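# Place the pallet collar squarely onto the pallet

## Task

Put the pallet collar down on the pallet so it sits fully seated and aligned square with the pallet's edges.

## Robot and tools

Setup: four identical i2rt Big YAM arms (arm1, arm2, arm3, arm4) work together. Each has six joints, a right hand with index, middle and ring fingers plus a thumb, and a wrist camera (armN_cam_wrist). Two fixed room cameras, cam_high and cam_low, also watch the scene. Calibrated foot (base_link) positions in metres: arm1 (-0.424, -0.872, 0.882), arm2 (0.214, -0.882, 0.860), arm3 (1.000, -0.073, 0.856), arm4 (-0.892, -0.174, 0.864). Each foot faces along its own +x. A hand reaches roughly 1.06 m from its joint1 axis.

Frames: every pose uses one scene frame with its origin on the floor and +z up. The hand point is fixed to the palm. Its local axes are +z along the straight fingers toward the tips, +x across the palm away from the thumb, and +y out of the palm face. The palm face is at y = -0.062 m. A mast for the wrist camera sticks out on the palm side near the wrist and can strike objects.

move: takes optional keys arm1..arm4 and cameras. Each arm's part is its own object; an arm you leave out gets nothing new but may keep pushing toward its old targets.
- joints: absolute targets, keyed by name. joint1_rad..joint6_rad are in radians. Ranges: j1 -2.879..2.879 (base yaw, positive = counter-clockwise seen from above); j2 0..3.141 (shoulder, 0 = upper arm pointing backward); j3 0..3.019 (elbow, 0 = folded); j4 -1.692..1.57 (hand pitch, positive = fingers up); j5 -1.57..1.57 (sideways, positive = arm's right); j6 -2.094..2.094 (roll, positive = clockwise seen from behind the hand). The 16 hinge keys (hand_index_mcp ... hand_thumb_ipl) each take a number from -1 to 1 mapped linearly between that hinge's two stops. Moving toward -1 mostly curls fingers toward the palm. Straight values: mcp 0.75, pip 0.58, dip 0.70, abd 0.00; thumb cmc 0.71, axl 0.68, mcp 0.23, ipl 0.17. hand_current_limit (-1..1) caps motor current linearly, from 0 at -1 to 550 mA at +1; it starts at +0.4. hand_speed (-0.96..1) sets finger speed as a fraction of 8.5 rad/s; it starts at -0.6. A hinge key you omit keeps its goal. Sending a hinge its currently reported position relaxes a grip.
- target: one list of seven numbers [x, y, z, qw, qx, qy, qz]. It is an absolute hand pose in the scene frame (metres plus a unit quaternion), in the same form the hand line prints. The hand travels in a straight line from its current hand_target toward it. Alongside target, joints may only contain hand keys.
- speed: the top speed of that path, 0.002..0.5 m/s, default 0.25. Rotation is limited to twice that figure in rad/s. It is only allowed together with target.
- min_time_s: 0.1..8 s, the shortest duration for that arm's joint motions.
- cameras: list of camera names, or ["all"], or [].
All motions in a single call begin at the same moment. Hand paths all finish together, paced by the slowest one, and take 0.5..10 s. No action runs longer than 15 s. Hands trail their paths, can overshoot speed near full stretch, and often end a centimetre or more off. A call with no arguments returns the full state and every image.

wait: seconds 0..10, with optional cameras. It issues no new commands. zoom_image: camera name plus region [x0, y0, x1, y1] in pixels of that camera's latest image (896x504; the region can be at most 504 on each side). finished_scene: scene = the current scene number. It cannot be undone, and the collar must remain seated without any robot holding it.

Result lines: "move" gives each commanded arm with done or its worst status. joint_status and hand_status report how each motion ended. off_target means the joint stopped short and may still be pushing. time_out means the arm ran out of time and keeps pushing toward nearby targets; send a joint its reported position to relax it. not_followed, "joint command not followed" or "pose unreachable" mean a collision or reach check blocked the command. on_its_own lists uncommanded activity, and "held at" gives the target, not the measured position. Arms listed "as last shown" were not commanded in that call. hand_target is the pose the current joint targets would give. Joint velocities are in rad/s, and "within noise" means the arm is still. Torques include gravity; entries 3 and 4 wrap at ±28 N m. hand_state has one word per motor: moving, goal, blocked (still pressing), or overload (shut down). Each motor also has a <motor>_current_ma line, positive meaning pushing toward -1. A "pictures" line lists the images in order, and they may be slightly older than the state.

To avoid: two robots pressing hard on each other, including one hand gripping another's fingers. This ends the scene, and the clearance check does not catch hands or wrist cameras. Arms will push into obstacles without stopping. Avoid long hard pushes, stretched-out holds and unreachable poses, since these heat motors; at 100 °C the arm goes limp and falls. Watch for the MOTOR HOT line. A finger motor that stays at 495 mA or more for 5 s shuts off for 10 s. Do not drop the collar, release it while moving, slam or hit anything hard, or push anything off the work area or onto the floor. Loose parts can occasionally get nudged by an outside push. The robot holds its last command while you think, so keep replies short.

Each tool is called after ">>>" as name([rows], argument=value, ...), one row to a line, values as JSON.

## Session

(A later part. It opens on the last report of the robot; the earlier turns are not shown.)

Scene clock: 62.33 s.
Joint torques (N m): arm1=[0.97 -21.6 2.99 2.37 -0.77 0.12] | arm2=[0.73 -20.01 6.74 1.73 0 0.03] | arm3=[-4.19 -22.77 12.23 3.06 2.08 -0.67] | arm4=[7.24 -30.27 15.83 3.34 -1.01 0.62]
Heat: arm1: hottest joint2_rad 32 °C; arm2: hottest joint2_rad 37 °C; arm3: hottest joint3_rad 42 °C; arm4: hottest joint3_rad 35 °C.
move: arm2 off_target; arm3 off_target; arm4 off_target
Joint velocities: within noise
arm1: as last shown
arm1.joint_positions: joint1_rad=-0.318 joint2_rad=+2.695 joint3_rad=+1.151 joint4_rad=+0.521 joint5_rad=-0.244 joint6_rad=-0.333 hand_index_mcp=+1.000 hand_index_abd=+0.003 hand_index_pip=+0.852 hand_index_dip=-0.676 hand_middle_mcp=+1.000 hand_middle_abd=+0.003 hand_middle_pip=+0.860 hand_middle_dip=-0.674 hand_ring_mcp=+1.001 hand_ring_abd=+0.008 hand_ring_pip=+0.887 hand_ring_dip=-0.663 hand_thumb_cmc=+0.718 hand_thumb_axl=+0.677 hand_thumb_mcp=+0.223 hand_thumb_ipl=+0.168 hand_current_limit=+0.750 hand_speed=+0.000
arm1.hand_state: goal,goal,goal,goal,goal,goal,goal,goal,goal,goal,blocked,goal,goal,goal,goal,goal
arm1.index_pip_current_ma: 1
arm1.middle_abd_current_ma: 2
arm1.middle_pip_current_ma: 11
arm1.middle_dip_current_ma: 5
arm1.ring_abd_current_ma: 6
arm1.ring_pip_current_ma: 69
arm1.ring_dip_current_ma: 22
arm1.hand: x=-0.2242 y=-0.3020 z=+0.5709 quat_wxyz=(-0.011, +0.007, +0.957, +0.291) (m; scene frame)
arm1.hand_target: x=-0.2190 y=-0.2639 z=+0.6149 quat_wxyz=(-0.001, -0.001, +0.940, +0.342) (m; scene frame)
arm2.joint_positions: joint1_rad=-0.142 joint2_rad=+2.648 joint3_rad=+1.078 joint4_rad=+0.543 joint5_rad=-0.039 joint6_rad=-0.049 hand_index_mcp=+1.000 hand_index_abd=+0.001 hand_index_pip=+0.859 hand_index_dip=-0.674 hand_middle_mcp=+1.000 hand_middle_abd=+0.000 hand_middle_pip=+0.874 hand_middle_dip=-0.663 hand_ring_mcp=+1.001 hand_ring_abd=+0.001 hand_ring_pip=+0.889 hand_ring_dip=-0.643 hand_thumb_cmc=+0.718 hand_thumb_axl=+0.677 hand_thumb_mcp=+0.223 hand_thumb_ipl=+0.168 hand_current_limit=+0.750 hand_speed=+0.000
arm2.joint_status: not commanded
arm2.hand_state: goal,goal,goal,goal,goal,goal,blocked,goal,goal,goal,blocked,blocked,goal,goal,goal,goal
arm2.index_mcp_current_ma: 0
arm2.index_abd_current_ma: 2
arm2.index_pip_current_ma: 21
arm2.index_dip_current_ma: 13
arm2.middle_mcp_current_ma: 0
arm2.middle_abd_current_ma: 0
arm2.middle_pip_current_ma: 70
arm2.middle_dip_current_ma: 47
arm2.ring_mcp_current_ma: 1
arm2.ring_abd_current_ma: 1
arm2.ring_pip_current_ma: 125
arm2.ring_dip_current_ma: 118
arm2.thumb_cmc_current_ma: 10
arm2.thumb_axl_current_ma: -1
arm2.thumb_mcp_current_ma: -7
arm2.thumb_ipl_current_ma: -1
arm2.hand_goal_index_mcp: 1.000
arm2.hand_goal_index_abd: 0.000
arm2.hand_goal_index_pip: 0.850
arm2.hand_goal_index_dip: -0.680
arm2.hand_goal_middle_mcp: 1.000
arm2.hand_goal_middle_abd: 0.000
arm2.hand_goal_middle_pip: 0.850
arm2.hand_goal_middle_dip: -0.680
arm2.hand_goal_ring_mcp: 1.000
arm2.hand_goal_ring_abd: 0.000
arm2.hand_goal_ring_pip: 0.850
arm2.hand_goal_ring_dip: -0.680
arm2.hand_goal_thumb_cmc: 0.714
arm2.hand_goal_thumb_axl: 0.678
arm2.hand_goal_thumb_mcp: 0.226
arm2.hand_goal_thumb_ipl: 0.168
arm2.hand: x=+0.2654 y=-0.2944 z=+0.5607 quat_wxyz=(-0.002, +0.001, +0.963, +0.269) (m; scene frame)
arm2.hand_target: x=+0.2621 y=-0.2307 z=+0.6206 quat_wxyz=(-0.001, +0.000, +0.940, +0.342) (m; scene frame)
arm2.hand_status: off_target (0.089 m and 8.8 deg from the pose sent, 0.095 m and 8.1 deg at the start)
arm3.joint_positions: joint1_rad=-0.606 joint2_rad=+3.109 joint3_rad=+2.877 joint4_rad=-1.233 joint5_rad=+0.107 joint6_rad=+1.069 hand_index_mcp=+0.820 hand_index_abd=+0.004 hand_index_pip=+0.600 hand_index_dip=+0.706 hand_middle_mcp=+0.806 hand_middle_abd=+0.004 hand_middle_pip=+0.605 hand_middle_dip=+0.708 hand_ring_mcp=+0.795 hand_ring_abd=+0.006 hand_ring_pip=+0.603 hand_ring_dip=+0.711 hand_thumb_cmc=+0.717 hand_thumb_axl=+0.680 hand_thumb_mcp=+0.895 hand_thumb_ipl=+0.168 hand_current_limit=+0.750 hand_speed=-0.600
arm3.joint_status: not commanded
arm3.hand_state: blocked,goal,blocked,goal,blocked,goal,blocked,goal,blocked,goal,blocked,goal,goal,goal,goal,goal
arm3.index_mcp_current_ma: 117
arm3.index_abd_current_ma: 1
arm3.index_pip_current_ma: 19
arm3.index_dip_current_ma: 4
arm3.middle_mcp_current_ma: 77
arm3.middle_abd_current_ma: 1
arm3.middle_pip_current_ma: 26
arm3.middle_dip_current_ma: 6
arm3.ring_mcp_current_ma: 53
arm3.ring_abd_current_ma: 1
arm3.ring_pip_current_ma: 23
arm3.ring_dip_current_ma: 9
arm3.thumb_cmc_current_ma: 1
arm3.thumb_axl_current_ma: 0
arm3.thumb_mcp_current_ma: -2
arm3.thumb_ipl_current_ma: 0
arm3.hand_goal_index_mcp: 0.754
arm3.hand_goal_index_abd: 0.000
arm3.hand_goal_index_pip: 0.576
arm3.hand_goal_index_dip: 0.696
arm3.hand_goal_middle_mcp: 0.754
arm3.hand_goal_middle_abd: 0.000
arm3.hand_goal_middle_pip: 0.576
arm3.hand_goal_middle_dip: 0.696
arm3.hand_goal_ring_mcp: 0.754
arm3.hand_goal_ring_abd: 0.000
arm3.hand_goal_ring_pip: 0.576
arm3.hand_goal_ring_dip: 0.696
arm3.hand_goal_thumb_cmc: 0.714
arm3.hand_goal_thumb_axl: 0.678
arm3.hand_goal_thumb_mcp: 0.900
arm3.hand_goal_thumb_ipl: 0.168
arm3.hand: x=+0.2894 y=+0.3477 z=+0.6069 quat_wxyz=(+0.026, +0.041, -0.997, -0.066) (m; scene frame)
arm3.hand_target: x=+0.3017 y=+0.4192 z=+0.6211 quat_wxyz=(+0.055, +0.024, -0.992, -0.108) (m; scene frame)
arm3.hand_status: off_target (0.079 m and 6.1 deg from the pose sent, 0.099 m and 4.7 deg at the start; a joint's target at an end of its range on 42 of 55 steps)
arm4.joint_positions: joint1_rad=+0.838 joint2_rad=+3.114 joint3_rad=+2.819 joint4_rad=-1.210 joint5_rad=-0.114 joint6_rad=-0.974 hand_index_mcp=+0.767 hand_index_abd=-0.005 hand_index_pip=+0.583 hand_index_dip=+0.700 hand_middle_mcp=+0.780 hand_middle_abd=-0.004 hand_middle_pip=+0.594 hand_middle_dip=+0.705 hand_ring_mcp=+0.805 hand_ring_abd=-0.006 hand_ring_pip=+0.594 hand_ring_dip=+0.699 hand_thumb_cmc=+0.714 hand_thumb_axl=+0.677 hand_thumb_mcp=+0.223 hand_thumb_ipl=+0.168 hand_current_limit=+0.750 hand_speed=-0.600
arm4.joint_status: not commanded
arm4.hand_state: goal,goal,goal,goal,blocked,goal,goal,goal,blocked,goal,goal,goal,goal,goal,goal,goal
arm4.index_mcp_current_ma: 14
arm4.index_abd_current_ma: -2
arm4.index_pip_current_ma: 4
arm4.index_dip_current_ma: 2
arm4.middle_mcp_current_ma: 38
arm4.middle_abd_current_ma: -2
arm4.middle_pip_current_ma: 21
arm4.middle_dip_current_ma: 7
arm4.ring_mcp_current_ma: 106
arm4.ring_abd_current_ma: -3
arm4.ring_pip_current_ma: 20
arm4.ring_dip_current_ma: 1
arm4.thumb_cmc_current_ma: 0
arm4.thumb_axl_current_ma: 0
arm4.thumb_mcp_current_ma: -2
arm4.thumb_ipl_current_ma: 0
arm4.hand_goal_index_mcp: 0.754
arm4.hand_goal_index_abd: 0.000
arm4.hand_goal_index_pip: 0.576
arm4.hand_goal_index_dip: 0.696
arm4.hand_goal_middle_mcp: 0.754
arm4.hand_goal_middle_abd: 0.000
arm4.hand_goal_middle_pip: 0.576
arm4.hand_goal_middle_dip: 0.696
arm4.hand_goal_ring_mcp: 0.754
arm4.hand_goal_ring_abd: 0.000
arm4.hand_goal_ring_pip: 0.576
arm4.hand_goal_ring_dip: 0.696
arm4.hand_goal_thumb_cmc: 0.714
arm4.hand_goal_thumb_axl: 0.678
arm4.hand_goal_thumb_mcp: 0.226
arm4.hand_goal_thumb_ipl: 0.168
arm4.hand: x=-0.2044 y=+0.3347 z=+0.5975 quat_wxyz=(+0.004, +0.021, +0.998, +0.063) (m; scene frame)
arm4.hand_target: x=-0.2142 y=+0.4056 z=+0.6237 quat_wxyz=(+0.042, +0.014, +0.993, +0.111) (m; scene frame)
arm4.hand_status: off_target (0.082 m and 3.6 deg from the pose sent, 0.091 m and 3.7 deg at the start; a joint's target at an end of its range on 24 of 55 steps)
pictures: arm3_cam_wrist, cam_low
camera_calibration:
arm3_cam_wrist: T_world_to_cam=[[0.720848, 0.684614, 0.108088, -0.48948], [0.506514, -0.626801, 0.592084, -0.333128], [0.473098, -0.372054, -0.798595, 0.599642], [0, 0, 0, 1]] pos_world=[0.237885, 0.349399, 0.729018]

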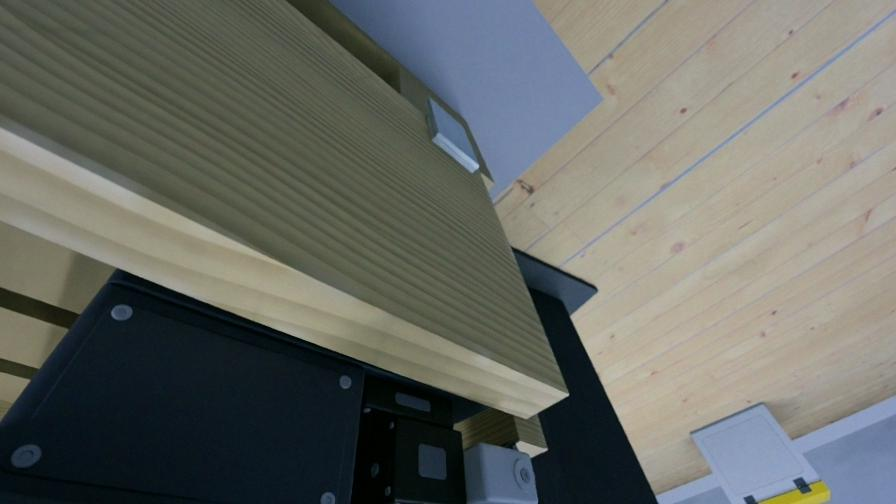

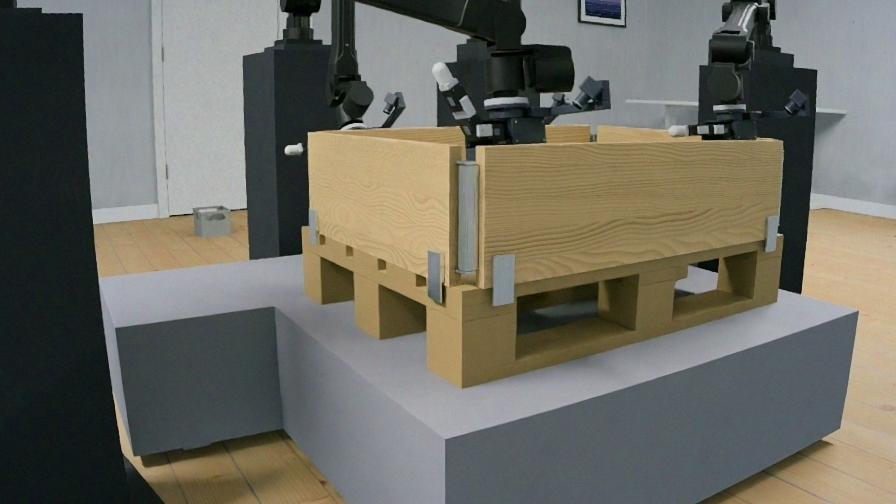

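>>> zoom_image(camera="cam_low", region=[400, 220, 580, 380])

>>> zoom_image(camera="cam_low", region=[640, 180, 820, 320])

>>> zoom_image(camera="cam_low", region=[280, 120, 480, 320])

>>> zoom_image(camera="arm3_cam_wrist", region=[380, 0, 620, 200])

Scaled by 2.800 from the camera's 896x504 image, which has a finer 1280x720 frame.

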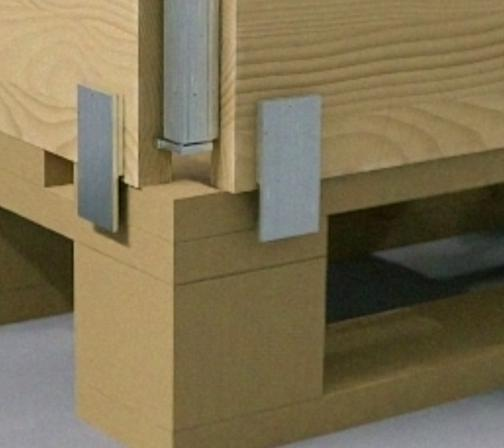

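Scaled by 2.800 from the camera's 896x504 image, which has a finer 1280x720 frame.

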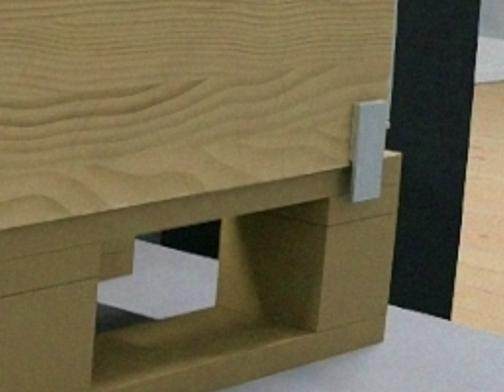

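Scaled by 2.520 from the camera's 896x504 image, which has a finer 1280x720 frame.

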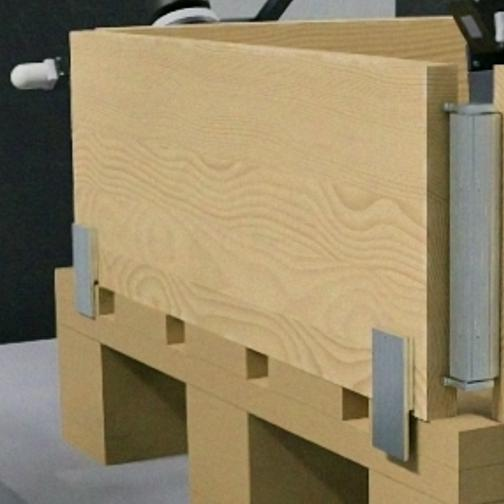

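Scaled by 2.100 from the camera's 896x504 image, which has a finer 1280x720 frame.

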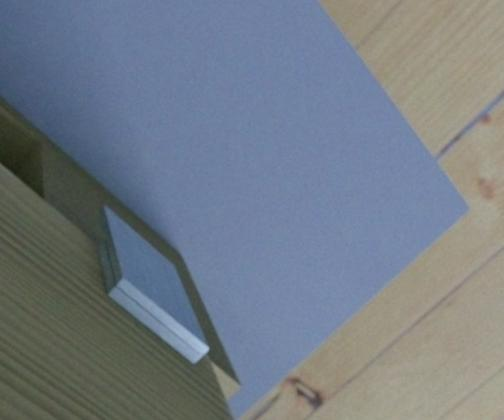

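>>> move(arm1={"target": [-0.218, -0.270, 0.598, 0, 0, 0.9397, 0.342], "speed": 0.04}, arm2={"target": [0.263, -0.270, 0.598, 0, 0, 0.9397, 0.342], "speed": 0.04}, arm4={"target": [-0.21, 0.345, 0.62, 0, 0, 0.996, 0.087], "speed": 0.04}, arm3={"target": [0.295, 0.355, 0.62, 0, 0, 0.996, 0.087], "speed": 0.04}, cameras=["arm2_cam_wrist", "arm1_cam_wrist", "cam_low"])

Scene clock: 65.23 s.
Joint torques (N m): arm1=[0.79 -18.02 3.67 3.14 -0.82 0.11] | arm2=[0.21 -16.38 2.7 2.95 -0.11 -0.03] | arm3=[0.85 -24.18 12.22 0.17 1.28 0.17] | arm4=[1.03 -34.9 8.68 0.34 -0.7 -0.21]
Heat: arm1: hottest joint2_rad 33 °C; arm2: hottest joint2_rad 37 °C; arm3: hottest joint3_rad 43 °C; arm4: hottest joint3_rad 36 °C.
move: arm1 off_target; arm2 off_target; arm3 off_target; arm4 off_target
Joint velocities: within noise
arm1.joint_positions: joint1_rad=-0.318 joint2_rad=+2.695 joint3_rad=+1.151 joint4_rad=+0.525 joint5_rad=-0.244 joint6_rad=-0.333 hand_index_mcp=+1.000 hand_index_abd=+0.003 hand_index_pip=+0.852 hand_index_dip=-0.676 hand_middle_mcp=+1.000 hand_middle_abd=+0.003 hand_middle_pip=+0.860 hand_middle_dip=-0.674 hand_ring_mcp=+1.001 hand_ring_abd=+0.008 hand_ring_pip=+0.887 hand_ring_dip=-0.663 hand_thumb_cmc=+0.718 hand_thumb_axl=+0.677 hand_thumb_mcp=+0.223 hand_thumb_ipl=+0.168 hand_current_limit=+0.750 hand_speed=+0.000
arm1.joint_status: not commanded
arm1.hand_state: goal,goal,goal,goal,goal,goal,goal,goal,goal,goal,blocked,goal,goal,goal,goal,goal
arm1.index_mcp_current_ma: 0
arm1.index_abd_current_ma: 2
arm1.index_pip_current_ma: 1
arm1.index_dip_current_ma: 2
arm1.middle_mcp_current_ma: 0
arm1.middle_abd_current_ma: 2
arm1.middle_pip_current_ma: 11
arm1.middle_dip_current_ma: 5
arm1.ring_mcp_current_ma: 0
arm1.ring_abd_current_ma: 6
arm1.ring_pip_current_ma: 69
arm1.ring_dip_current_ma: 22
arm1.thumb_cmc_current_ma: 3
arm1.thumb_axl_current_ma: 0
arm1.thumb_mcp_current_ma: -2
arm1.thumb_ipl_current_ma: 0
arm1.hand_goal_index_mcp: 1.000
arm1.hand_goal_index_abd: 0.000
arm1.hand_goal_index_pip: 0.850
arm1.hand_goal_index_dip: -0.680
arm1.hand_goal_middle_mcp: 1.000
arm1.hand_goal_middle_abd: 0.000
arm1.hand_goal_middle_pip: 0.850
arm1.hand_goal_middle_dip: -0.680
arm1.hand_goal_ring_mcp: 1.000
arm1.hand_goal_ring_abd: 0.000
arm1.hand_goal_ring_pip: 0.850
arm1.hand_goal_ring_dip: -0.680
arm1.hand_goal_thumb_cmc: 0.714
arm1.hand_goal_thumb_axl: 0.678
arm1.hand_goal_thumb_mcp: 0.226
arm1.hand_goal_thumb_ipl: 0.168
arm1.hand: x=-0.2240 y=-0.3013 z=+0.5718 quat_wxyz=(-0.010, +0.007, +0.956, +0.293) (m; scene frame)
arm1.hand_target: x=-0.2187 y=-0.2716 z=+0.5990 quat_wxyz=(-0.001, -0.001, +0.940, +0.341) (m; scene frame)
arm1.hand_status: off_target (0.041 m and 6.1 deg from the pose sent, 0.042 m and 6.3 deg at the start)
arm2.joint_positions: joint1_rad=-0.142 joint2_rad=+2.653 joint3_rad=+1.049 joint4_rad=+0.632 joint5_rad=-0.039 joint6_rad=-0.049 hand_index_mcp=+1.000 hand_index_abd=+0.001 hand_index_pip=+0.854 hand_index_dip=-0.676 hand_middle_mcp=+1.000 hand_middle_abd=+0.000 hand_middle_pip=+0.867 hand_middle_dip=-0.675 hand_ring_mcp=+1.001 hand_ring_abd=+0.001 hand_ring_pip=+0.889 hand_ring_dip=-0.671 hand_thumb_cmc=+0.718 hand_thumb_axl=+0.677 hand_thumb_mcp=+0.223 hand_thumb_ipl=+0.168 hand_current_limit=+0.750 hand_speed=+0.000
arm2.joint_status: not commanded
arm2.hand_state: goal,goal,goal,goal,goal,goal,goal,goal,goal,goal,blocked,goal,goal,goal,goal,goal
arm2.index_mcp_current_ma: 0
arm2.index_abd_current_ma: 2
arm2.index_pip_current_ma: 8
arm2.index_dip_current_ma: 7
arm2.middle_mcp_current_ma: 1
arm2.middle_abd_current_ma: 0
arm2.middle_pip_current_ma: 47
arm2.middle_dip_current_ma: 11
arm2.ring_mcp_current_ma: 1
arm2.ring_abd_current_ma: 1
arm2.ring_pip_current_ma: 125
arm2.ring_dip_current_ma: 23
arm2.thumb_cmc_current_ma: 10
arm2.thumb_axl_current_ma: -1
arm2.thumb_mcp_current_ma: -7
arm2.thumb_ipl_current_ma: -1
arm2.hand_goal_index_mcp: 1.000
arm2.hand_goal_index_abd: 0.000
arm2.hand_goal_index_pip: 0.850
arm2.hand_goal_index_dip: -0.680
arm2.hand_goal_middle_mcp: 1.000
arm2.hand_goal_middle_abd: 0.000
arm2.hand_goal_middle_pip: 0.850
arm2.hand_goal_middle_dip: -0.680
arm2.hand_goal_ring_mcp: 1.000
arm2.hand_goal_ring_abd: 0.000
arm2.hand_goal_ring_pip: 0.850
arm2.hand_goal_ring_dip: -0.680
arm2.hand_goal_thumb_cmc: 0.714
arm2.hand_goal_thumb_axl: 0.678
arm2.hand_goal_thumb_mcp: 0.226
arm2.hand_goal_thumb_ipl: 0.168
arm2.hand: x=+0.2652 y=-0.2978 z=+0.5704 quat_wxyz=(+0.000, +0.001, +0.955, +0.296) (m; scene frame)
arm2.hand_target: x=+0.2628 y=-0.2711 z=+0.5985 quat_wxyz=(+0.000, +0.000, +0.940, +0.342) (m; scene frame)
arm2.hand_status: off_target (0.039 m and 5.6 deg from the pose sent, 0.045 m and 8.8 deg at the start)
arm3.joint_positions: joint1_rad=-0.587 joint2_rad=+3.107 joint3_rad=+2.876 joint4_rad=-1.260 joint5_rad=+0.147 joint6_rad=+1.120 hand_index_mcp=+0.794 hand_index_abd=-0.005 hand_index_pip=+0.602 hand_index_dip=+0.708 hand_middle_mcp=+0.792 hand_middle_abd=-0.004 hand_middle_pip=+0.601 hand_middle_dip=+0.709 hand_ring_mcp=+0.790 hand_ring_abd=-0.008 hand_ring_pip=+0.600 hand_ring_dip=+0.711 hand_thumb_cmc=+0.717 hand_thumb_axl=+0.680 hand_thumb_mcp=+0.895 hand_thumb_ipl=+0.168 hand_current_limit=+0.750 hand_speed=-0.600
arm3.joint_status: not commanded
arm3.hand_state: blocked,goal,blocked,goal,blocked,goal,blocked,goal,blocked,goal,blocked,goal,goal,goal,goal,goal
arm3.index_mcp_current_ma: 49
arm3.index_abd_current_ma: -1
arm3.index_pip_current_ma: 22
arm3.index_dip_current_ma: 6
arm3.middle_mcp_current_ma: 47
arm3.middle_abd_current_ma: -1
arm3.middle_pip_current_ma: 20
arm3.middle_dip_current_ma: 7
arm3.ring_mcp_current_ma: 42
arm3.ring_abd_current_ma: -2
arm3.ring_pip_current_ma: 19
arm3.ring_dip_current_ma: 9
arm3.thumb_cmc_current_ma: 1
arm3.thumb_axl_current_ma: 0
arm3.thumb_mcp_current_ma: -2
arm3.thumb_ipl_current_ma: 0
arm3.hand_goal_index_mcp: 0.754
arm3.hand_goal_index_abd: 0.000
arm3.hand_goal_index_pip: 0.576
arm3.hand_goal_index_dip: 0.696
arm3.hand_goal_middle_mcp: 0.754
arm3.hand_goal_middle_abd: 0.000
arm3.hand_goal_middle_pip: 0.576
arm3.hand_goal_middle_dip: 0.696
arm3.hand_goal_ring_mcp: 0.754
arm3.hand_goal_ring_abd: 0.000
arm3.hand_goal_ring_pip: 0.576
arm3.hand_goal_ring_dip: 0.696
arm3.hand_goal_thumb_cmc: 0.714
arm3.hand_goal_thumb_axl: 0.678
arm3.hand_goal_thumb_mcp: 0.900
arm3.hand_goal_thumb_ipl: 0.168
arm3.hand: x=+0.2944 y=+0.3370 z=+0.6106 quat_wxyz=(+0.008, +0.026, -0.997, -0.078) (m; scene frame)
arm3.hand_target: x=+0.2965 y=+0.3544 z=+0.6205 quat_wxyz=(+0.017, +0.008, -0.996, -0.092) (m; scene frame)
arm3.hand_status: off_target (0.020 m and 3.3 deg from the pose sent, 0.016 m and 6.1 deg at the start; a joint's target at an end of its range on 33 of 66 steps)
arm4.joint_positions: joint1_rad=+0.828 joint2_rad=+3.062 joint3_rad=+2.719 joint4_rad=-1.162 joint5_rad=-0.141 joint6_rad=-0.996 hand_index_mcp=+0.770 hand_index_abd=+0.005 hand_index_pip=+0.583 hand_index_dip=+0.700 hand_middle_mcp=+0.782 hand_middle_abd=+0.004 hand_middle_pip=+0.596 hand_middle_dip=+0.705 hand_ring_mcp=+0.803 hand_ring_abd=+0.006 hand_ring_pip=+0.594 hand_ring_dip=+0.702 hand_thumb_cmc=+0.714 hand_thumb_axl=+0.677 hand_thumb_mcp=+0.223 hand_thumb_ipl=+0.168 hand_current_limit=+0.750 hand_speed=-0.600
arm4.joint_status: not commanded
arm4.hand_state: goal,goal,goal,goal,blocked,goal,goal,goal,blocked,goal,goal,goal,goal,goal,goal,goal
arm4.index_mcp_current_ma: 19
arm4.index_abd_current_ma: 2
arm4.index_pip_current_ma: 5
arm4.index_dip_current_ma: 2
arm4.middle_mcp_current_ma: 43
arm4.middle_abd_current_ma: 1
arm4.middle_pip_current_ma: 23
arm4.middle_dip_current_ma: 7
arm4.ring_mcp_current_ma: 100
arm4.ring_abd_current_ma: 3
arm4.ring_pip_current_ma: 20
arm4.ring_dip_current_ma: 4
arm4.thumb_cmc_current_ma: 0
arm4.thumb_axl_current_ma: 0
arm4.thumb_mcp_current_ma: -2
arm4.thumb_ipl_current_ma: 0
arm4.hand_goal_index_mcp: 0.754
arm4.hand_goal_index_abd: 0.000
arm4.hand_goal_index_pip: 0.576
arm4.hand_goal_index_dip: 0.696
arm4.hand_goal_middle_mcp: 0.754
arm4.hand_goal_middle_abd: 0.000
arm4.hand_goal_middle_pip: 0.576
arm4.hand_goal_middle_dip: 0.696
arm4.hand_goal_ring_mcp: 0.754
arm4.hand_goal_ring_abd: 0.000
arm4.hand_goal_ring_pip: 0.576
arm4.hand_goal_ring_dip: 0.696
arm4.hand_goal_thumb_cmc: 0.714
arm4.hand_goal_thumb_axl: 0.678
arm4.hand_goal_thumb_mcp: 0.226
arm4.hand_goal_thumb_ipl: 0.168
arm4.hand: x=-0.2066 y=+0.3304 z=+0.6019 quat_wxyz=(-0.003, +0.014, +0.997, +0.075) (m; scene frame)
arm4.hand_target: x=-0.2098 y=+0.3449 z=+0.6196 quat_wxyz=(+0.000, +0.000, +0.996, +0.087) (m; scene frame)
arm4.hand_status: off_target (0.024 m and 2.2 deg from the pose sent, 0.025 m and 3.6 deg at the start)
pictures: arm1_cam_wrist, arm2_cam_wrist, cam_low
camera_calibration:
arm1_cam_wrist: T_world_to_cam=[[0.80589, 0.474907, 0.353559, 0.1515], [0.377611, -0.872222, 0.310868, -0.409512], [0.456016, -0.117018, -0.882245, 0.695673], [0, 0, 0, 1]] pos_world=[-0.284694, -0.347727, 0.687494]
arm2_cam_wrist: T_world_to_cam=[[0.753457, 0.543348, 0.370236, -0.220894], [0.436707, -0.834511, 0.335975, -0.605967], [0.491517, -0.0914581, -0.866052, 0.457812], [0, 0, 0, 1]] pos_world=[0.206041, -0.343793, 0.681862]

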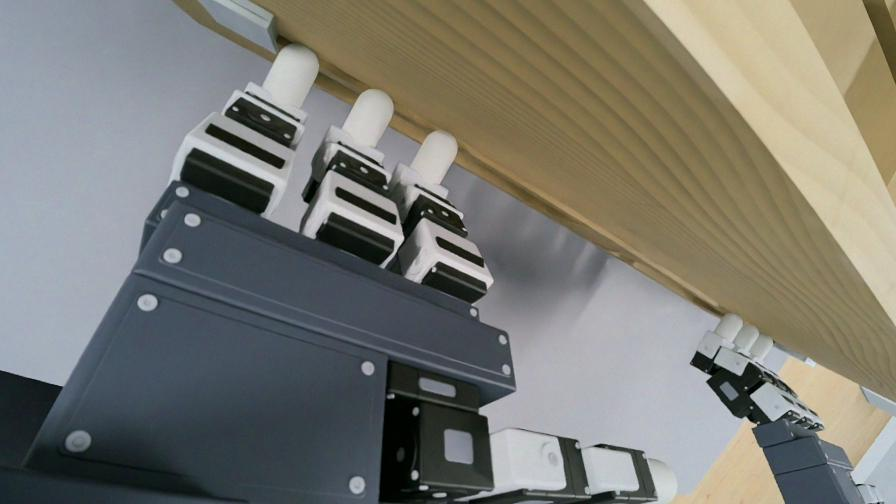

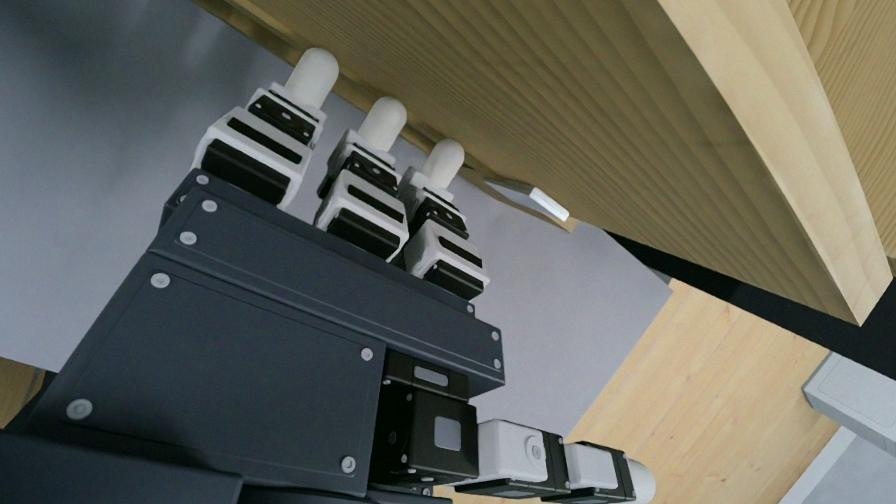

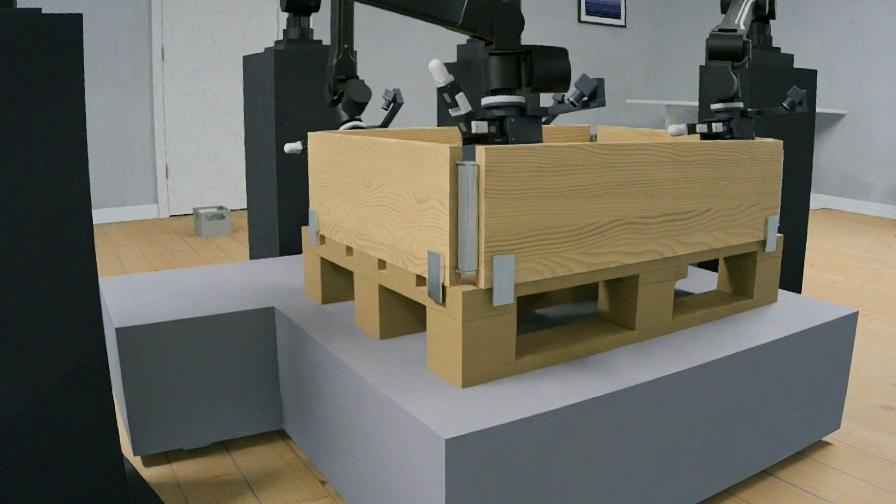

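>>> zoom_image(camera="arm2_cam_wrist", region=[380, 100, 620, 280])

>>> zoom_image(camera="arm1_cam_wrist", region=[180, 0, 420, 160])

>>> zoom_image(camera="arm1_cam_wrist", region=[620, 240, 860, 420])

Scaled by 2.100 from the camera's 896x504 image, which has a finer 1280x720 frame.

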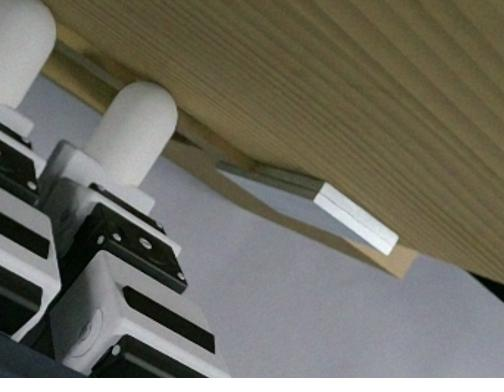

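Scaled by 2.100 from the camera's 896x504 image, which has a finer 1280x720 frame.

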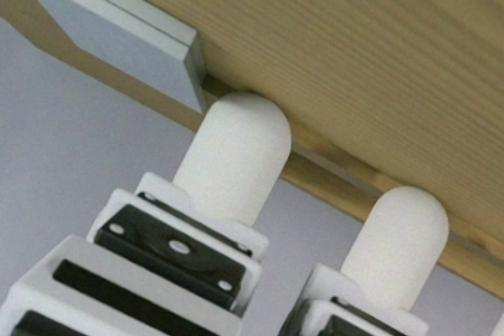

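Scaled by 2.100 from the camera's 896x504 image, which has a finer 1280x720 frame.

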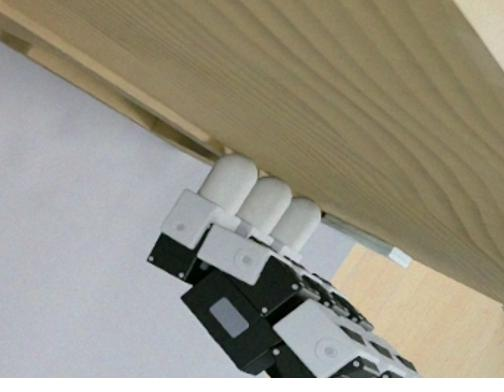

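>>> move(arm1={"target": [-0.218, -0.290, 0.575, 0, 0, 0.9397, 0.342], "speed": 0.04}, arm2={"target": [0.263, -0.290, 0.575, 0, 0, 0.9397, 0.342], "speed": 0.04}, arm4={"target": [-0.21, 0.31, 0.62, 0, 0, 0.996, 0.087], "speed": 0.04}, arm3={"target": [0.295, 0.31, 0.62, 0, 0, 0.996, 0.087], "speed": 0.04}, cameras=["arm2_cam_wrist", "arm1_cam_wrist", "cam_low"])

Scene clock: 67.70 s.
Joint torques (N m): arm1=[-0.21 -16.15 3.7 2.67 -0.45 0.04] | arm2=[-0.09 -14.45 2.45 2.36 -0.12 -0.06] | arm3=[1.85 -24.82 7.95 0.23 0.56 0.1] | arm4=[-0.5 -32.79 7.84 0.87 -0.18 -0.23]
Heat: arm1: hottest joint2_rad 33 °C; arm2: hottest joint2_rad 37 °C; arm3: hottest joint3_rad 43 °C; arm4: hottest joint3_rad 36 °C.
move: arm1 off_target; arm2 off_target; arm3 off_target; arm4 done
Joint velocities: within noise
arm1.joint_positions: joint1_rad=-0.328 joint2_rad=+2.728 joint3_rad=+1.148 joint4_rad=+0.597 joint5_rad=-0.266 joint6_rad=-0.334 hand_index_mcp=+1.000 hand_index_abd=+0.000 hand_index_pip=+0.847 hand_index_dip=-0.689 hand_middle_mcp=+1.000 hand_middle_abd=+0.000 hand_middle_pip=+0.852 hand_middle_dip=-0.692 hand_ring_mcp=+1.001 hand_ring_abd=+0.003 hand_ring_pip=+0.877 hand_ring_dip=-0.702 hand_thumb_cmc=+0.718 hand_thumb_axl=+0.677 hand_thumb_mcp=+0.223 hand_thumb_ipl=+0.168 hand_current_limit=+0.750 hand_speed=+0.000
arm1.joint_status: not commanded
arm1.hand_state: goal,goal,goal,goal,goal,goal,goal,goal,goal,goal,blocked,blocked,goal,goal,goal,goal
arm1.index_mcp_current_ma: 0
arm1.index_abd_current_ma: 0
arm1.index_pip_current_ma: -2
arm1.index_dip_current_ma: -9
arm1.middle_mcp_current_ma: 0
arm1.middle_abd_current_ma: 0
arm1.middle_pip_current_ma: 1
arm1.middle_dip_current_ma: -13
arm1.ring_mcp_current_ma: 0
arm1.ring_abd_current_ma: 2
arm1.ring_pip_current_ma: 44
arm1.ring_dip_current_ma: -34
arm1.thumb_cmc_current_ma: 3
arm1.thumb_axl_current_ma: 0
arm1.thumb_mcp_current_ma: -2
arm1.thumb_ipl_current_ma: 0
arm1.hand_goal_index_mcp: 1.000
arm1.hand_goal_index_abd: 0.000
arm1.hand_goal_index_pip: 0.850
arm1.hand_goal_index_dip: -0.680
arm1.hand_goal_middle_mcp: 1.000
arm1.hand_goal_middle_abd: 0.000
arm1.hand_goal_middle_pip: 0.850
arm1.hand_goal_middle_dip: -0.680
arm1.hand_goal_ring_mcp: 1.000
arm1.hand_goal_ring_abd: 0.000
arm1.hand_goal_ring_pip: 0.850
arm1.hand_goal_ring_dip: -0.680
arm1.hand_goal_thumb_cmc: 0.714
arm1.hand_goal_thumb_axl: 0.678
arm1.hand_goal_thumb_mcp: 0.226
arm1.hand_goal_thumb_ipl: 0.168
arm1.hand: x=-0.2240 y=-0.3070 z=+0.5675 quat_wxyz=(-0.011, +0.005, +0.950, +0.312) (m; scene frame)
arm1.hand_target: x=-0.2184 y=-0.2908 z=+0.5757 quat_wxyz=(+0.000, +0.000, +0.940, +0.341) (m; scene frame)
arm1.hand_status: off_target (0.020 m and 3.9 deg from the pose sent, 0.013 m and 6.1 deg at the start)
arm2.joint_positions: joint1_rad=-0.142 joint2_rad=+2.694 joint3_rad=+1.043 joint4_rad=+0.722 joint5_rad=-0.040 joint6_rad=-0.049 hand_index_mcp=+1.000 hand_index_abd=+0.001 hand_index_pip=+0.849 hand_index_dip=-0.683 hand_middle_mcp=+1.000 hand_middle_abd=+0.000 hand_middle_pip=+0.851 hand_middle_dip=-0.689 hand_ring_mcp=+1.001 hand_ring_abd=+0.001 hand_ring_pip=+0.864 hand_ring_dip=-0.700 hand_thumb_cmc=+0.718 hand_thumb_axl=+0.677 hand_thumb_mcp=+0.223 hand_thumb_ipl=+0.168 hand_current_limit=+0.750 hand_speed=+0.000
arm2.joint_status: not commanded
arm2.hand_state: goal,goal,goal,goal,goal,goal,goal,goal,goal,goal,goal,blocked,goal,goal,goal,goal
arm2.index_mcp_current_ma: 0
arm2.index_abd_current_ma: 2
arm2.index_pip_current_ma: -2
arm2.index_dip_current_ma: -5
arm2.middle_mcp_current_ma: 0
arm2.middle_abd_current_ma: 0
arm2.middle_pip_current_ma: 1
arm2.middle_dip_current_ma: -21
arm2.ring_mcp_current_ma: 1
arm2.ring_abd_current_ma: 1
arm2.ring_pip_current_ma: 36
arm2.ring_dip_current_ma: -58
arm2.thumb_cmc_current_ma: 10
arm2.thumb_axl_current_ma: -1
arm2.thumb_mcp_current_ma: -7
arm2.thumb_ipl_current_ma: -1
arm2.hand_goal_index_mcp: 1.000
arm2.hand_goal_index_abd: 0.000
arm2.hand_goal_index_pip: 0.850
arm2.hand_goal_index_dip: -0.680
arm2.hand_goal_middle_mcp: 1.000
arm2.hand_goal_middle_abd: 0.000
arm2.hand_goal_middle_pip: 0.850
arm2.hand_goal_middle_dip: -0.680
arm2.hand_goal_ring_mcp: 1.000
arm2.hand_goal_ring_abd: 0.000
arm2.hand_goal_ring_pip: 0.850
arm2.hand_goal_ring_dip: -0.680
arm2.hand_goal_thumb_cmc: 0.714
arm2.hand_goal_thumb_axl: 0.678
arm2.hand_goal_thumb_mcp: 0.226
arm2.hand_goal_thumb_ipl: 0.168
arm2.hand: x=+0.2646 y=-0.3048 z=+0.5653 quat_wxyz=(+0.001, +0.000, +0.949, +0.316) (m; scene frame)
arm2.hand_target: x=+0.2629 y=-0.2906 z=+0.5752 quat_wxyz=(+0.000, +0.000, +0.940, +0.342) (m; scene frame)
arm2.hand_status: off_target (0.018 m and 3.2 deg from the pose sent, 0.009 m and 5.6 deg at the start)
arm3.joint_positions: joint1_rad=-0.555 joint2_rad=+3.052 joint3_rad=+2.756 joint4_rad=-1.235 joint5_rad=+0.172 joint6_rad=+1.196 hand_index_mcp=+0.757 hand_index_abd=-0.003 hand_index_pip=+0.579 hand_index_dip=+0.699 hand_middle_mcp=+0.757 hand_middle_abd=-0.004 hand_middle_pip=+0.579 hand_middle_dip=+0.699 hand_ring_mcp=+0.755 hand_ring_abd=-0.004 hand_ring_pip=+0.578 hand_ring_dip=+0.699 hand_thumb_cmc=+0.717 hand_thumb_axl=+0.680 hand_thumb_mcp=+0.895 hand_thumb_ipl=+0.168 hand_current_limit=+0.750 hand_speed=-0.600
arm3.joint_status: not commanded
arm3.hand_state: goal,goal,goal,goal,goal,goal,goal,goal,goal,goal,goal,goal,goal,goal,goal,goal
arm3.index_mcp_current_ma: 1
arm3.index_abd_current_ma: -1
arm3.index_pip_current_ma: 1
arm3.index_dip_current_ma: 1
arm3.middle_mcp_current_ma: 1
arm3.middle_abd_current_ma: -1
arm3.middle_pip_current_ma: 1
arm3.middle_dip_current_ma: 1
arm3.ring_mcp_current_ma: 0
arm3.ring_abd_current_ma: -1
arm3.ring_pip_current_ma: 0
arm3.ring_dip_current_ma: 0
arm3.thumb_cmc_current_ma: 1
arm3.thumb_axl_current_ma: 0
arm3.thumb_mcp_current_ma: -2
arm3.thumb_ipl_current_ma: 0
arm3.hand_goal_index_mcp: 0.754
arm3.hand_goal_index_abd: 0.000
arm3.hand_goal_index_pip: 0.576
arm3.hand_goal_index_dip: 0.696
arm3.hand_goal_middle_mcp: 0.754
arm3.hand_goal_middle_abd: 0.000
arm3.hand_goal_middle_pip: 0.576
arm3.hand_goal_middle_dip: 0.696
arm3.hand_goal_ring_mcp: 0.754
arm3.hand_goal_ring_abd: 0.000
arm3.hand_goal_ring_pip: 0.576
arm3.hand_goal_ring_dip: 0.696
arm3.hand_goal_thumb_cmc: 0.714
arm3.hand_goal_thumb_axl: 0.678
arm3.hand_goal_thumb_mcp: 0.900
arm3.hand_goal_thumb_ipl: 0.168
arm3.hand: x=+0.3016 y=+0.3116 z=+0.6099 quat_wxyz=(-0.010, +0.005, -0.997, -0.082) (m; scene frame)
arm3.hand_target: x=+0.2950 y=+0.3099 z=+0.6199 quat_wxyz=(-0.001, +0.000, -0.996, -0.087) (m; scene frame)
arm3.hand_status: off_target (0.012 m and 1.5 deg from the pose sent, 0.029 m and 3.3 deg at the start)
arm4.joint_positions: joint1_rad=+0.810 joint2_rad=+2.929 joint3_rad=+2.482 joint4_rad=-1.053 joint5_rad=-0.161 joint6_rad=-1.036 hand_index_mcp=+0.757 hand_index_abd=+0.003 hand_index_pip=+0.578 hand_index_dip=+0.699 hand_middle_mcp=+0.756 hand_middle_abd=+0.003 hand_middle_pip=+0.579 hand_middle_dip=+0.699 hand_ring_mcp=+0.760 hand_ring_abd=+0.003 hand_ring_pip=+0.580 hand_ring_dip=+0.699 hand_thumb_cmc=+0.714 hand_thumb_axl=+0.677 hand_thumb_mcp=+0.223 hand_thumb_ipl=+0.168 hand_current_limit=+0.750 hand_speed=-0.600
arm4.joint_status: not commanded
arm4.hand_state: goal,goal,goal,goal,goal,goal,goal,goal,goal,goal,goal,goal,goal,goal,goal,goal
arm4.index_mcp_current_ma: 1
arm4.index_abd_current_ma: 1
arm4.index_pip_current_ma: 1
arm4.index_dip_current_ma: 1
arm4.middle_mcp_current_ma: 1
arm4.middle_abd_current_ma: 1
arm4.middle_pip_current_ma: 1
arm4.middle_dip_current_ma: 1
arm4.ring_mcp_current_ma: 4
arm4.ring_abd_current_ma: 1
arm4.ring_pip_current_ma: 2
arm4.ring_dip_current_ma: 1
arm4.thumb_cmc_current_ma: 0
arm4.thumb_axl_current_ma: 0
arm4.thumb_mcp_current_ma: -2
arm4.thumb_ipl_current_ma: 0
arm4.hand_goal_index_mcp: 0.754
arm4.hand_goal_index_abd: 0.000
arm4.hand_goal_index_pip: 0.576
arm4.hand_goal_index_dip: 0.696
arm4.hand_goal_middle_mcp: 0.754
arm4.hand_goal_middle_abd: 0.000
arm4.hand_goal_middle_pip: 0.576
arm4.hand_goal_middle_dip: 0.696
arm4.hand_goal_ring_mcp: 0.754
arm4.hand_goal_ring_abd: 0.000
arm4.hand_goal_ring_pip: 0.576
arm4.hand_goal_ring_dip: 0.696
arm4.hand_goal_thumb_cmc: 0.714
arm4.hand_goal_thumb_axl: 0.678
arm4.hand_goal_thumb_mcp: 0.226
arm4.hand_goal_thumb_ipl: 0.168
arm4.hand: x=-0.2139 y=+0.3159 z=+0.6184 quat_wxyz=(-0.003, +0.002, +0.996, +0.084) (m; scene frame)
arm4.hand_target: x=-0.2102 y=+0.3101 z=+0.6198 quat_wxyz=(+0.000, +0.000, +0.996, +0.087) (m; scene frame)
arm4.hand_status: done (0.007 m and 0.6 deg from the pose sent, 0.028 m and 2.2 deg at the start)
pictures: arm1_cam_wrist, arm2_cam_wrist, cam_low
camera_calibration:
arm1_cam_wrist: T_world_to_cam=[[0.804882, 0.462625, 0.371677, 0.141479], [0.380355, -0.882919, 0.27529, -0.395603], [0.455517, -0.0802067, -0.886607, 0.704885], [0, 0, 0, 1]] pos_world=[-0.284491, -0.3582, 0.681277]
arm2_cam_wrist: T_world_to_cam=[[0.75232, 0.527677, 0.394426, -0.232943], [0.436586, -0.847695, 0.301339, -0.594344], [0.493363, -0.0545026, -0.868114, 0.464948], [0, 0, 0, 1]] pos_world=[0.205342, -0.355562, 0.674606]

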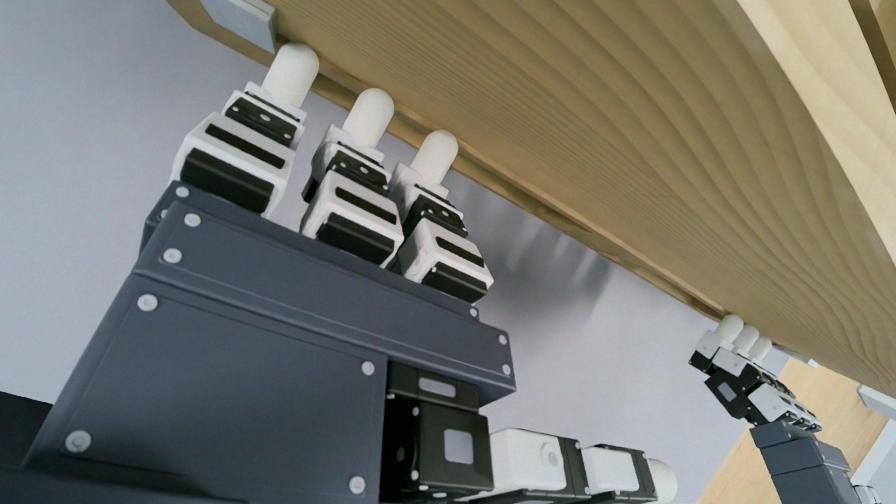

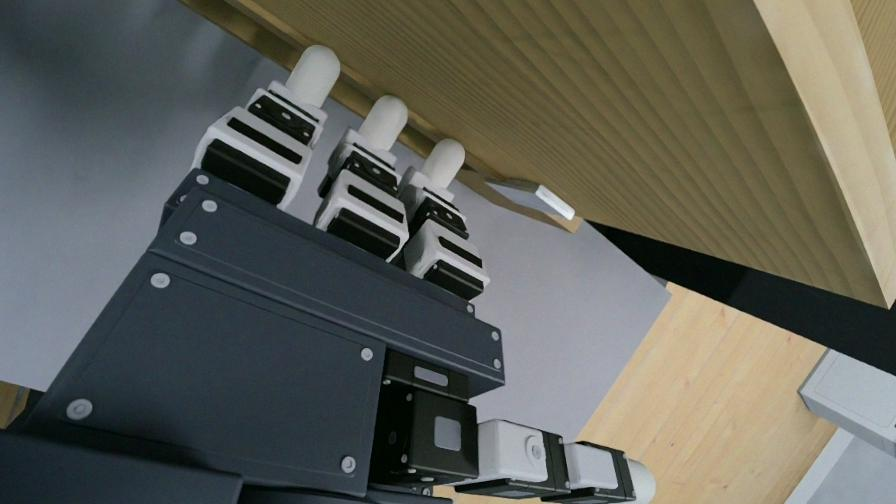

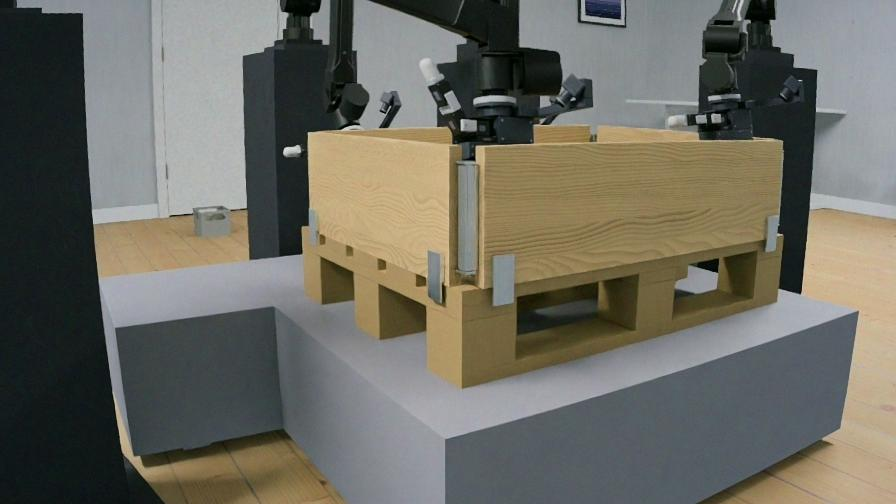

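>>> zoom_image(camera="arm2_cam_wrist", region=[260, 20, 500, 200])

>>> zoom_image(camera="arm2_cam_wrist", region=[420, 120, 600, 260])

>>> zoom_image(camera="arm1_cam_wrist", region=[400, 100, 640, 280])

Scaled by 2.100 from the camera's 896x504 image, which has a finer 1280x720 frame.

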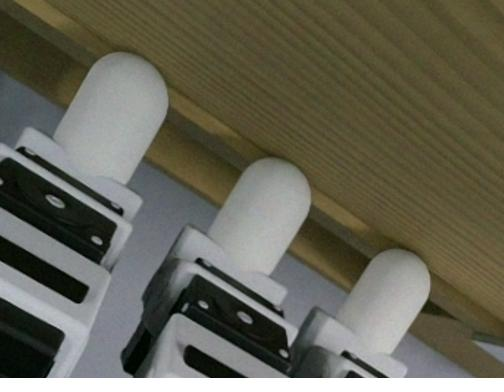

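Scaled by 2.800 from the camera's 896x504 image, which has a finer 1280x720 frame.

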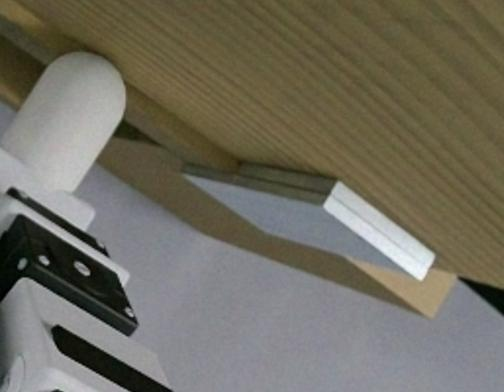

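Scaled by 2.100 from the camera's 896x504 image, which has a finer 1280x720 frame.

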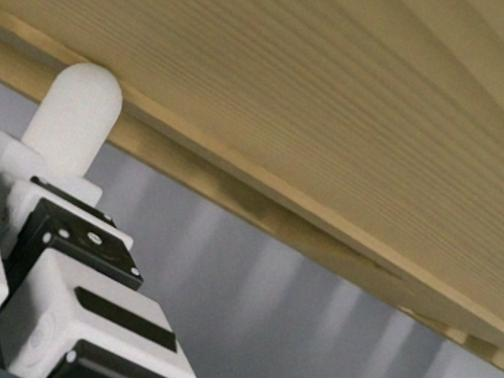

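>>> move(arm1={"target": [-0.218, -0.305, 0.577, 0, 0, 0.9397, 0.342], "speed": 0.03}, arm2={"target": [0.263, -0.305, 0.577, 0, 0, 0.9397, 0.342], "speed": 0.03}, cameras=["arm2_cam_wrist", "arm1_cam_wrist", "cam_low"])

>>> zoom_image(camera="arm2_cam_wrist", region=[400, 100, 600, 260])

>>> zoom_image(camera="arm1_cam_wrist", region=[180, 0, 420, 160])

Scene clock: 69.30 s.
Joint torques (N m): arm1=[-1.26 -16.21 1.78 2.65 -0.6 -0.03] | arm2=[-0.26 -14.68 0.54 2.11 -0.17 -0.08] | arm3=[2.08 -25.82 7.88 0.57 0.55 0.11] | arm4=[-0.79 -32.73 7.72 0.91 -0.18 -0.27]
Heat: arm1: hottest joint2_rad 33 °C; arm2: hottest joint2_rad 37 °C; arm3: hottest joint3_rad 43 °C; arm4: hottest joint3_rad 36 °C.
move: arm1 off_target; arm2 done
Joint velocities: within noise
arm1.joint_positions: joint1_rad=-0.332 joint2_rad=+2.732 joint3_rad=+1.134 joint4_rad=+0.635 joint5_rad=-0.270 joint6_rad=-0.340 hand_index_mcp=+1.000 hand_index_abd=+0.000 hand_index_pip=+0.848 hand_index_dip=-0.682 hand_middle_mcp=+1.000 hand_middle_abd=+0.000 hand_middle_pip=+0.853 hand_middle_dip=-0.681 hand_ring_mcp=+1.001 hand_ring_abd=+0.001 hand_ring_pip=+0.877 hand_ring_dip=-0.676 hand_thumb_cmc=+0.718 hand_thumb_axl=+0.677 hand_thumb_mcp=+0.223 hand_thumb_ipl=+0.168 hand_current_limit=+0.750 hand_speed=+0.000
arm1.joint_status: not commanded
arm1.hand_state: goal,goal,goal,goal,goal,goal,goal,goal,goal,goal,blocked,goal,goal,goal,goal,goal
arm1.index_mcp_current_ma: 0
arm1.index_abd_current_ma: 0
arm1.index_pip_current_ma: -1
arm1.index_dip_current_ma: -1
arm1.middle_mcp_current_ma: 0
arm1.middle_abd_current_ma: 0
arm1.middle_pip_current_ma: 2
arm1.middle_dip_current_ma: 0
arm1.ring_mcp_current_ma: 0
arm1.ring_abd_current_ma: 0
arm1.ring_pip_current_ma: 44
arm1.ring_dip_current_ma: 3
arm1.thumb_cmc_current_ma: 3
arm1.thumb_axl_current_ma: 0
arm1.thumb_mcp_current_ma: -2
arm1.thumb_ipl_current_ma: 0
arm1.hand_goal_index_mcp: 1.000
arm1.hand_goal_index_abd: 0.000
arm1.hand_goal_index_pip: 0.850
arm1.hand_goal_index_dip: -0.680
arm1.hand_goal_middle_mcp: 1.000
arm1.hand_goal_middle_abd: 0.000
arm1.hand_goal_middle_pip: 0.850
arm1.hand_goal_middle_dip: -0.680
arm1.hand_goal_ring_mcp: 1.000
arm1.hand_goal_ring_abd: 0.000
arm1.hand_goal_ring_pip: 0.850
arm1.hand_goal_ring_dip: -0.680
arm1.hand_goal_thumb_cmc: 0.714
arm1.hand_goal_thumb_axl: 0.678
arm1.hand_goal_thumb_mcp: 0.226
arm1.hand_goal_thumb_ipl: 0.168
arm1.hand: x=-0.2248 y=-0.3107 z=+0.5705 quat_wxyz=(-0.008, +0.002, +0.947, +0.321) (m; scene frame)
arm1.hand_target: x=-0.2182 y=-0.3052 z=+0.5771 quat_wxyz=(+0.000, +0.000, +0.940, +0.342) (m; scene frame)
arm1.hand_status: off_target (0.011 m and 2.7 deg from the pose sent, 0.011 m and 3.9 deg at the start)
arm2.joint_positions: joint1_rad=-0.142 joint2_rad=+2.697 joint3_rad=+1.025 joint4_rad=+0.767 joint5_rad=-0.040 joint6_rad=-0.049 hand_index_mcp=+1.000 hand_index_abd=+0.001 hand_index_pip=+0.849 hand_index_dip=-0.682 hand_middle_mcp=+1.000 hand_middle_abd=+0.000 hand_middle_pip=+0.851 hand_middle_dip=-0.682 hand_ring_mcp=+1.000 hand_ring_abd=+0.001 hand_ring_pip=+0.864 hand_ring_dip=-0.678 hand_thumb_cmc=+0.718 hand_thumb_axl=+0.677 hand_thumb_mcp=+0.223 hand_thumb_ipl=+0.168 hand_current_limit=+0.750 hand_speed=+0.000
arm2.joint_status: not commanded
arm2.hand_state: goal,goal,goal,goal,goal,goal,goal,goal,goal,goal,goal,goal,goal,goal,goal,goal
arm2.index_mcp_current_ma: 0
arm2.index_abd_current_ma: 2
arm2.index_pip_current_ma: -2
arm2.index_dip_current_ma: -5
arm2.middle_mcp_current_ma: 0
arm2.middle_abd_current_ma: 0
arm2.middle_pip_current_ma: 1
arm2.middle_dip_current_ma: -4
arm2.ring_mcp_current_ma: 1
arm2.ring_abd_current_ma: 1
arm2.ring_pip_current_ma: 37
arm2.ring_dip_current_ma: 3
arm2.thumb_cmc_current_ma: 10
arm2.thumb_axl_current_ma: -1
arm2.thumb_mcp_current_ma: -7
arm2.thumb_ipl_current_ma: -1
arm2.hand_goal_index_mcp: 1.000
arm2.hand_goal_index_abd: 0.000
arm2.hand_goal_index_pip: 0.850
arm2.hand_goal_index_dip: -0.680
arm2.hand_goal_middle_mcp: 1.000
arm2.hand_goal_middle_abd: 0.000
arm2.hand_goal_middle_pip: 0.850
arm2.hand_goal_middle_dip: -0.680
arm2.hand_goal_ring_mcp: 1.000
arm2.hand_goal_ring_abd: 0.000
arm2.hand_goal_ring_pip: 0.850
arm2.hand_goal_ring_dip: -0.680
arm2.hand_goal_thumb_cmc: 0.714
arm2.hand_goal_thumb_axl: 0.678
arm2.hand_goal_thumb_mcp: 0.226
arm2.hand_goal_thumb_ipl: 0.168
arm2.hand: x=+0.2643 y=-0.3093 z=+0.5701 quat_wxyz=(+0.002, +0.000, +0.945, +0.327) (m; scene frame)
arm2.hand_target: x=+0.2630 y=-0.3050 z=+0.5771 quat_wxyz=(+0.000, +0.000, +0.940, +0.342) (m; scene frame)
arm2.hand_status: done (0.008 m and 1.8 deg from the pose sent, 0.012 m and 3.2 deg at the start)
arm3, arm4: as last shown
arm3.hand: x=+0.3015 y=+0.3117 z=+0.6101 quat_wxyz=(-0.010, +0.005, -0.997, -0.082) (m; scene frame)
arm3.hand_target: x=+0.2949 y=+0.3099 z=+0.6200 quat_wxyz=(+0.000, +0.000, -0.996, -0.087) (m; scene frame)
arm4.hand_target: x=-0.2101 y=+0.3101 z=+0.6198 quat_wxyz=(+0.000, +0.000, +0.996, +0.087) (m; scene frame)
pictures: arm1_cam_wrist, arm2_cam_wrist, cam_low
camera_calibration:
arm1_cam_wrist: T_world_to_cam=[[0.800106, 0.458304, 0.387024, 0.131484], [0.381503, -0.886672, 0.261281, -0.392266], [0.46291, -0.0614014, -0.884276, 0.713859], [0, 0, 0, 1]] pos_world=[-0.286003, -0.364239, 0.682852]
arm2_cam_wrist: T_world_to_cam=[[0.751659, 0.518084, 0.408163, -0.24288], [0.436143, -0.854666, 0.281648, -0.590277], [0.494761, -0.033686, -0.868376, 0.475309], [0, 0, 0, 1]] pos_world=[0.204843, -0.362646, 0.678132]

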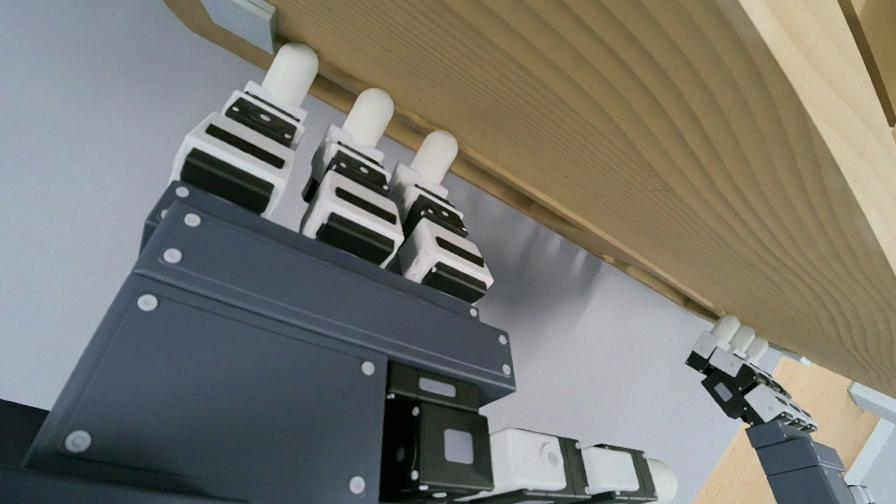

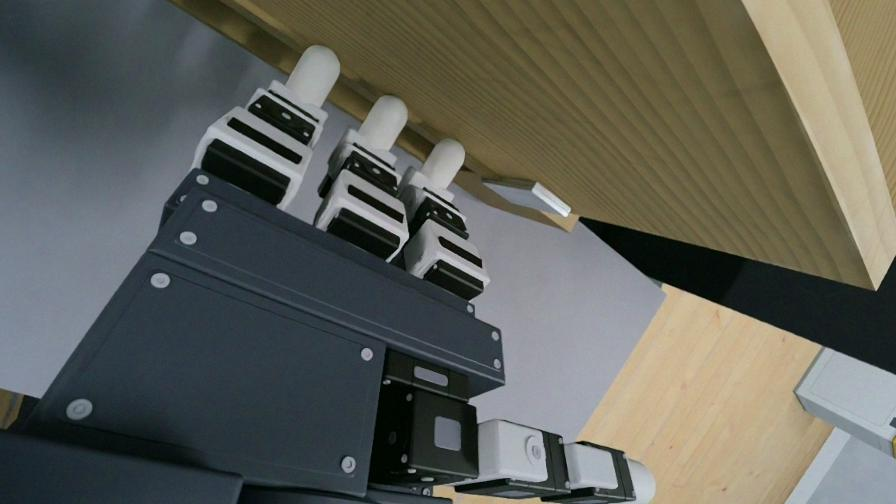

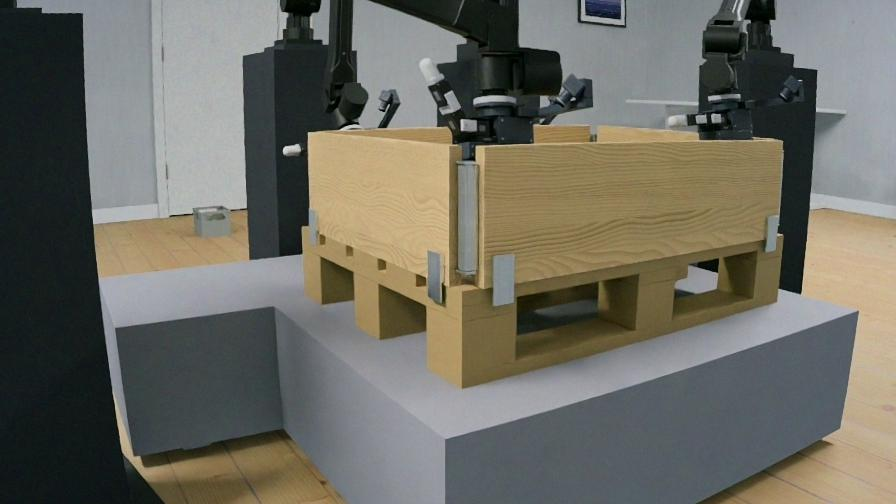

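Scaled by 2.520 from the camera's 896x504 image, which has a finer 1280x720 frame.

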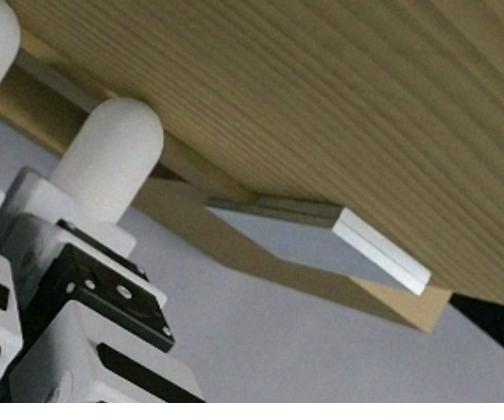

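Scaled by 2.100 from the camera's 896x504 image, which has a finer 1280x720 frame.

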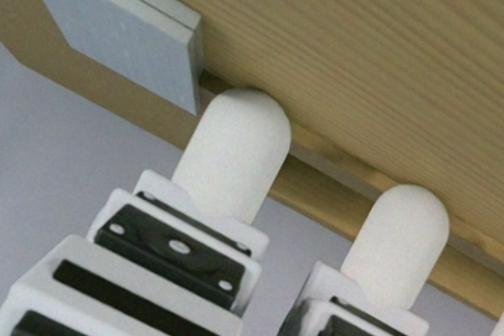

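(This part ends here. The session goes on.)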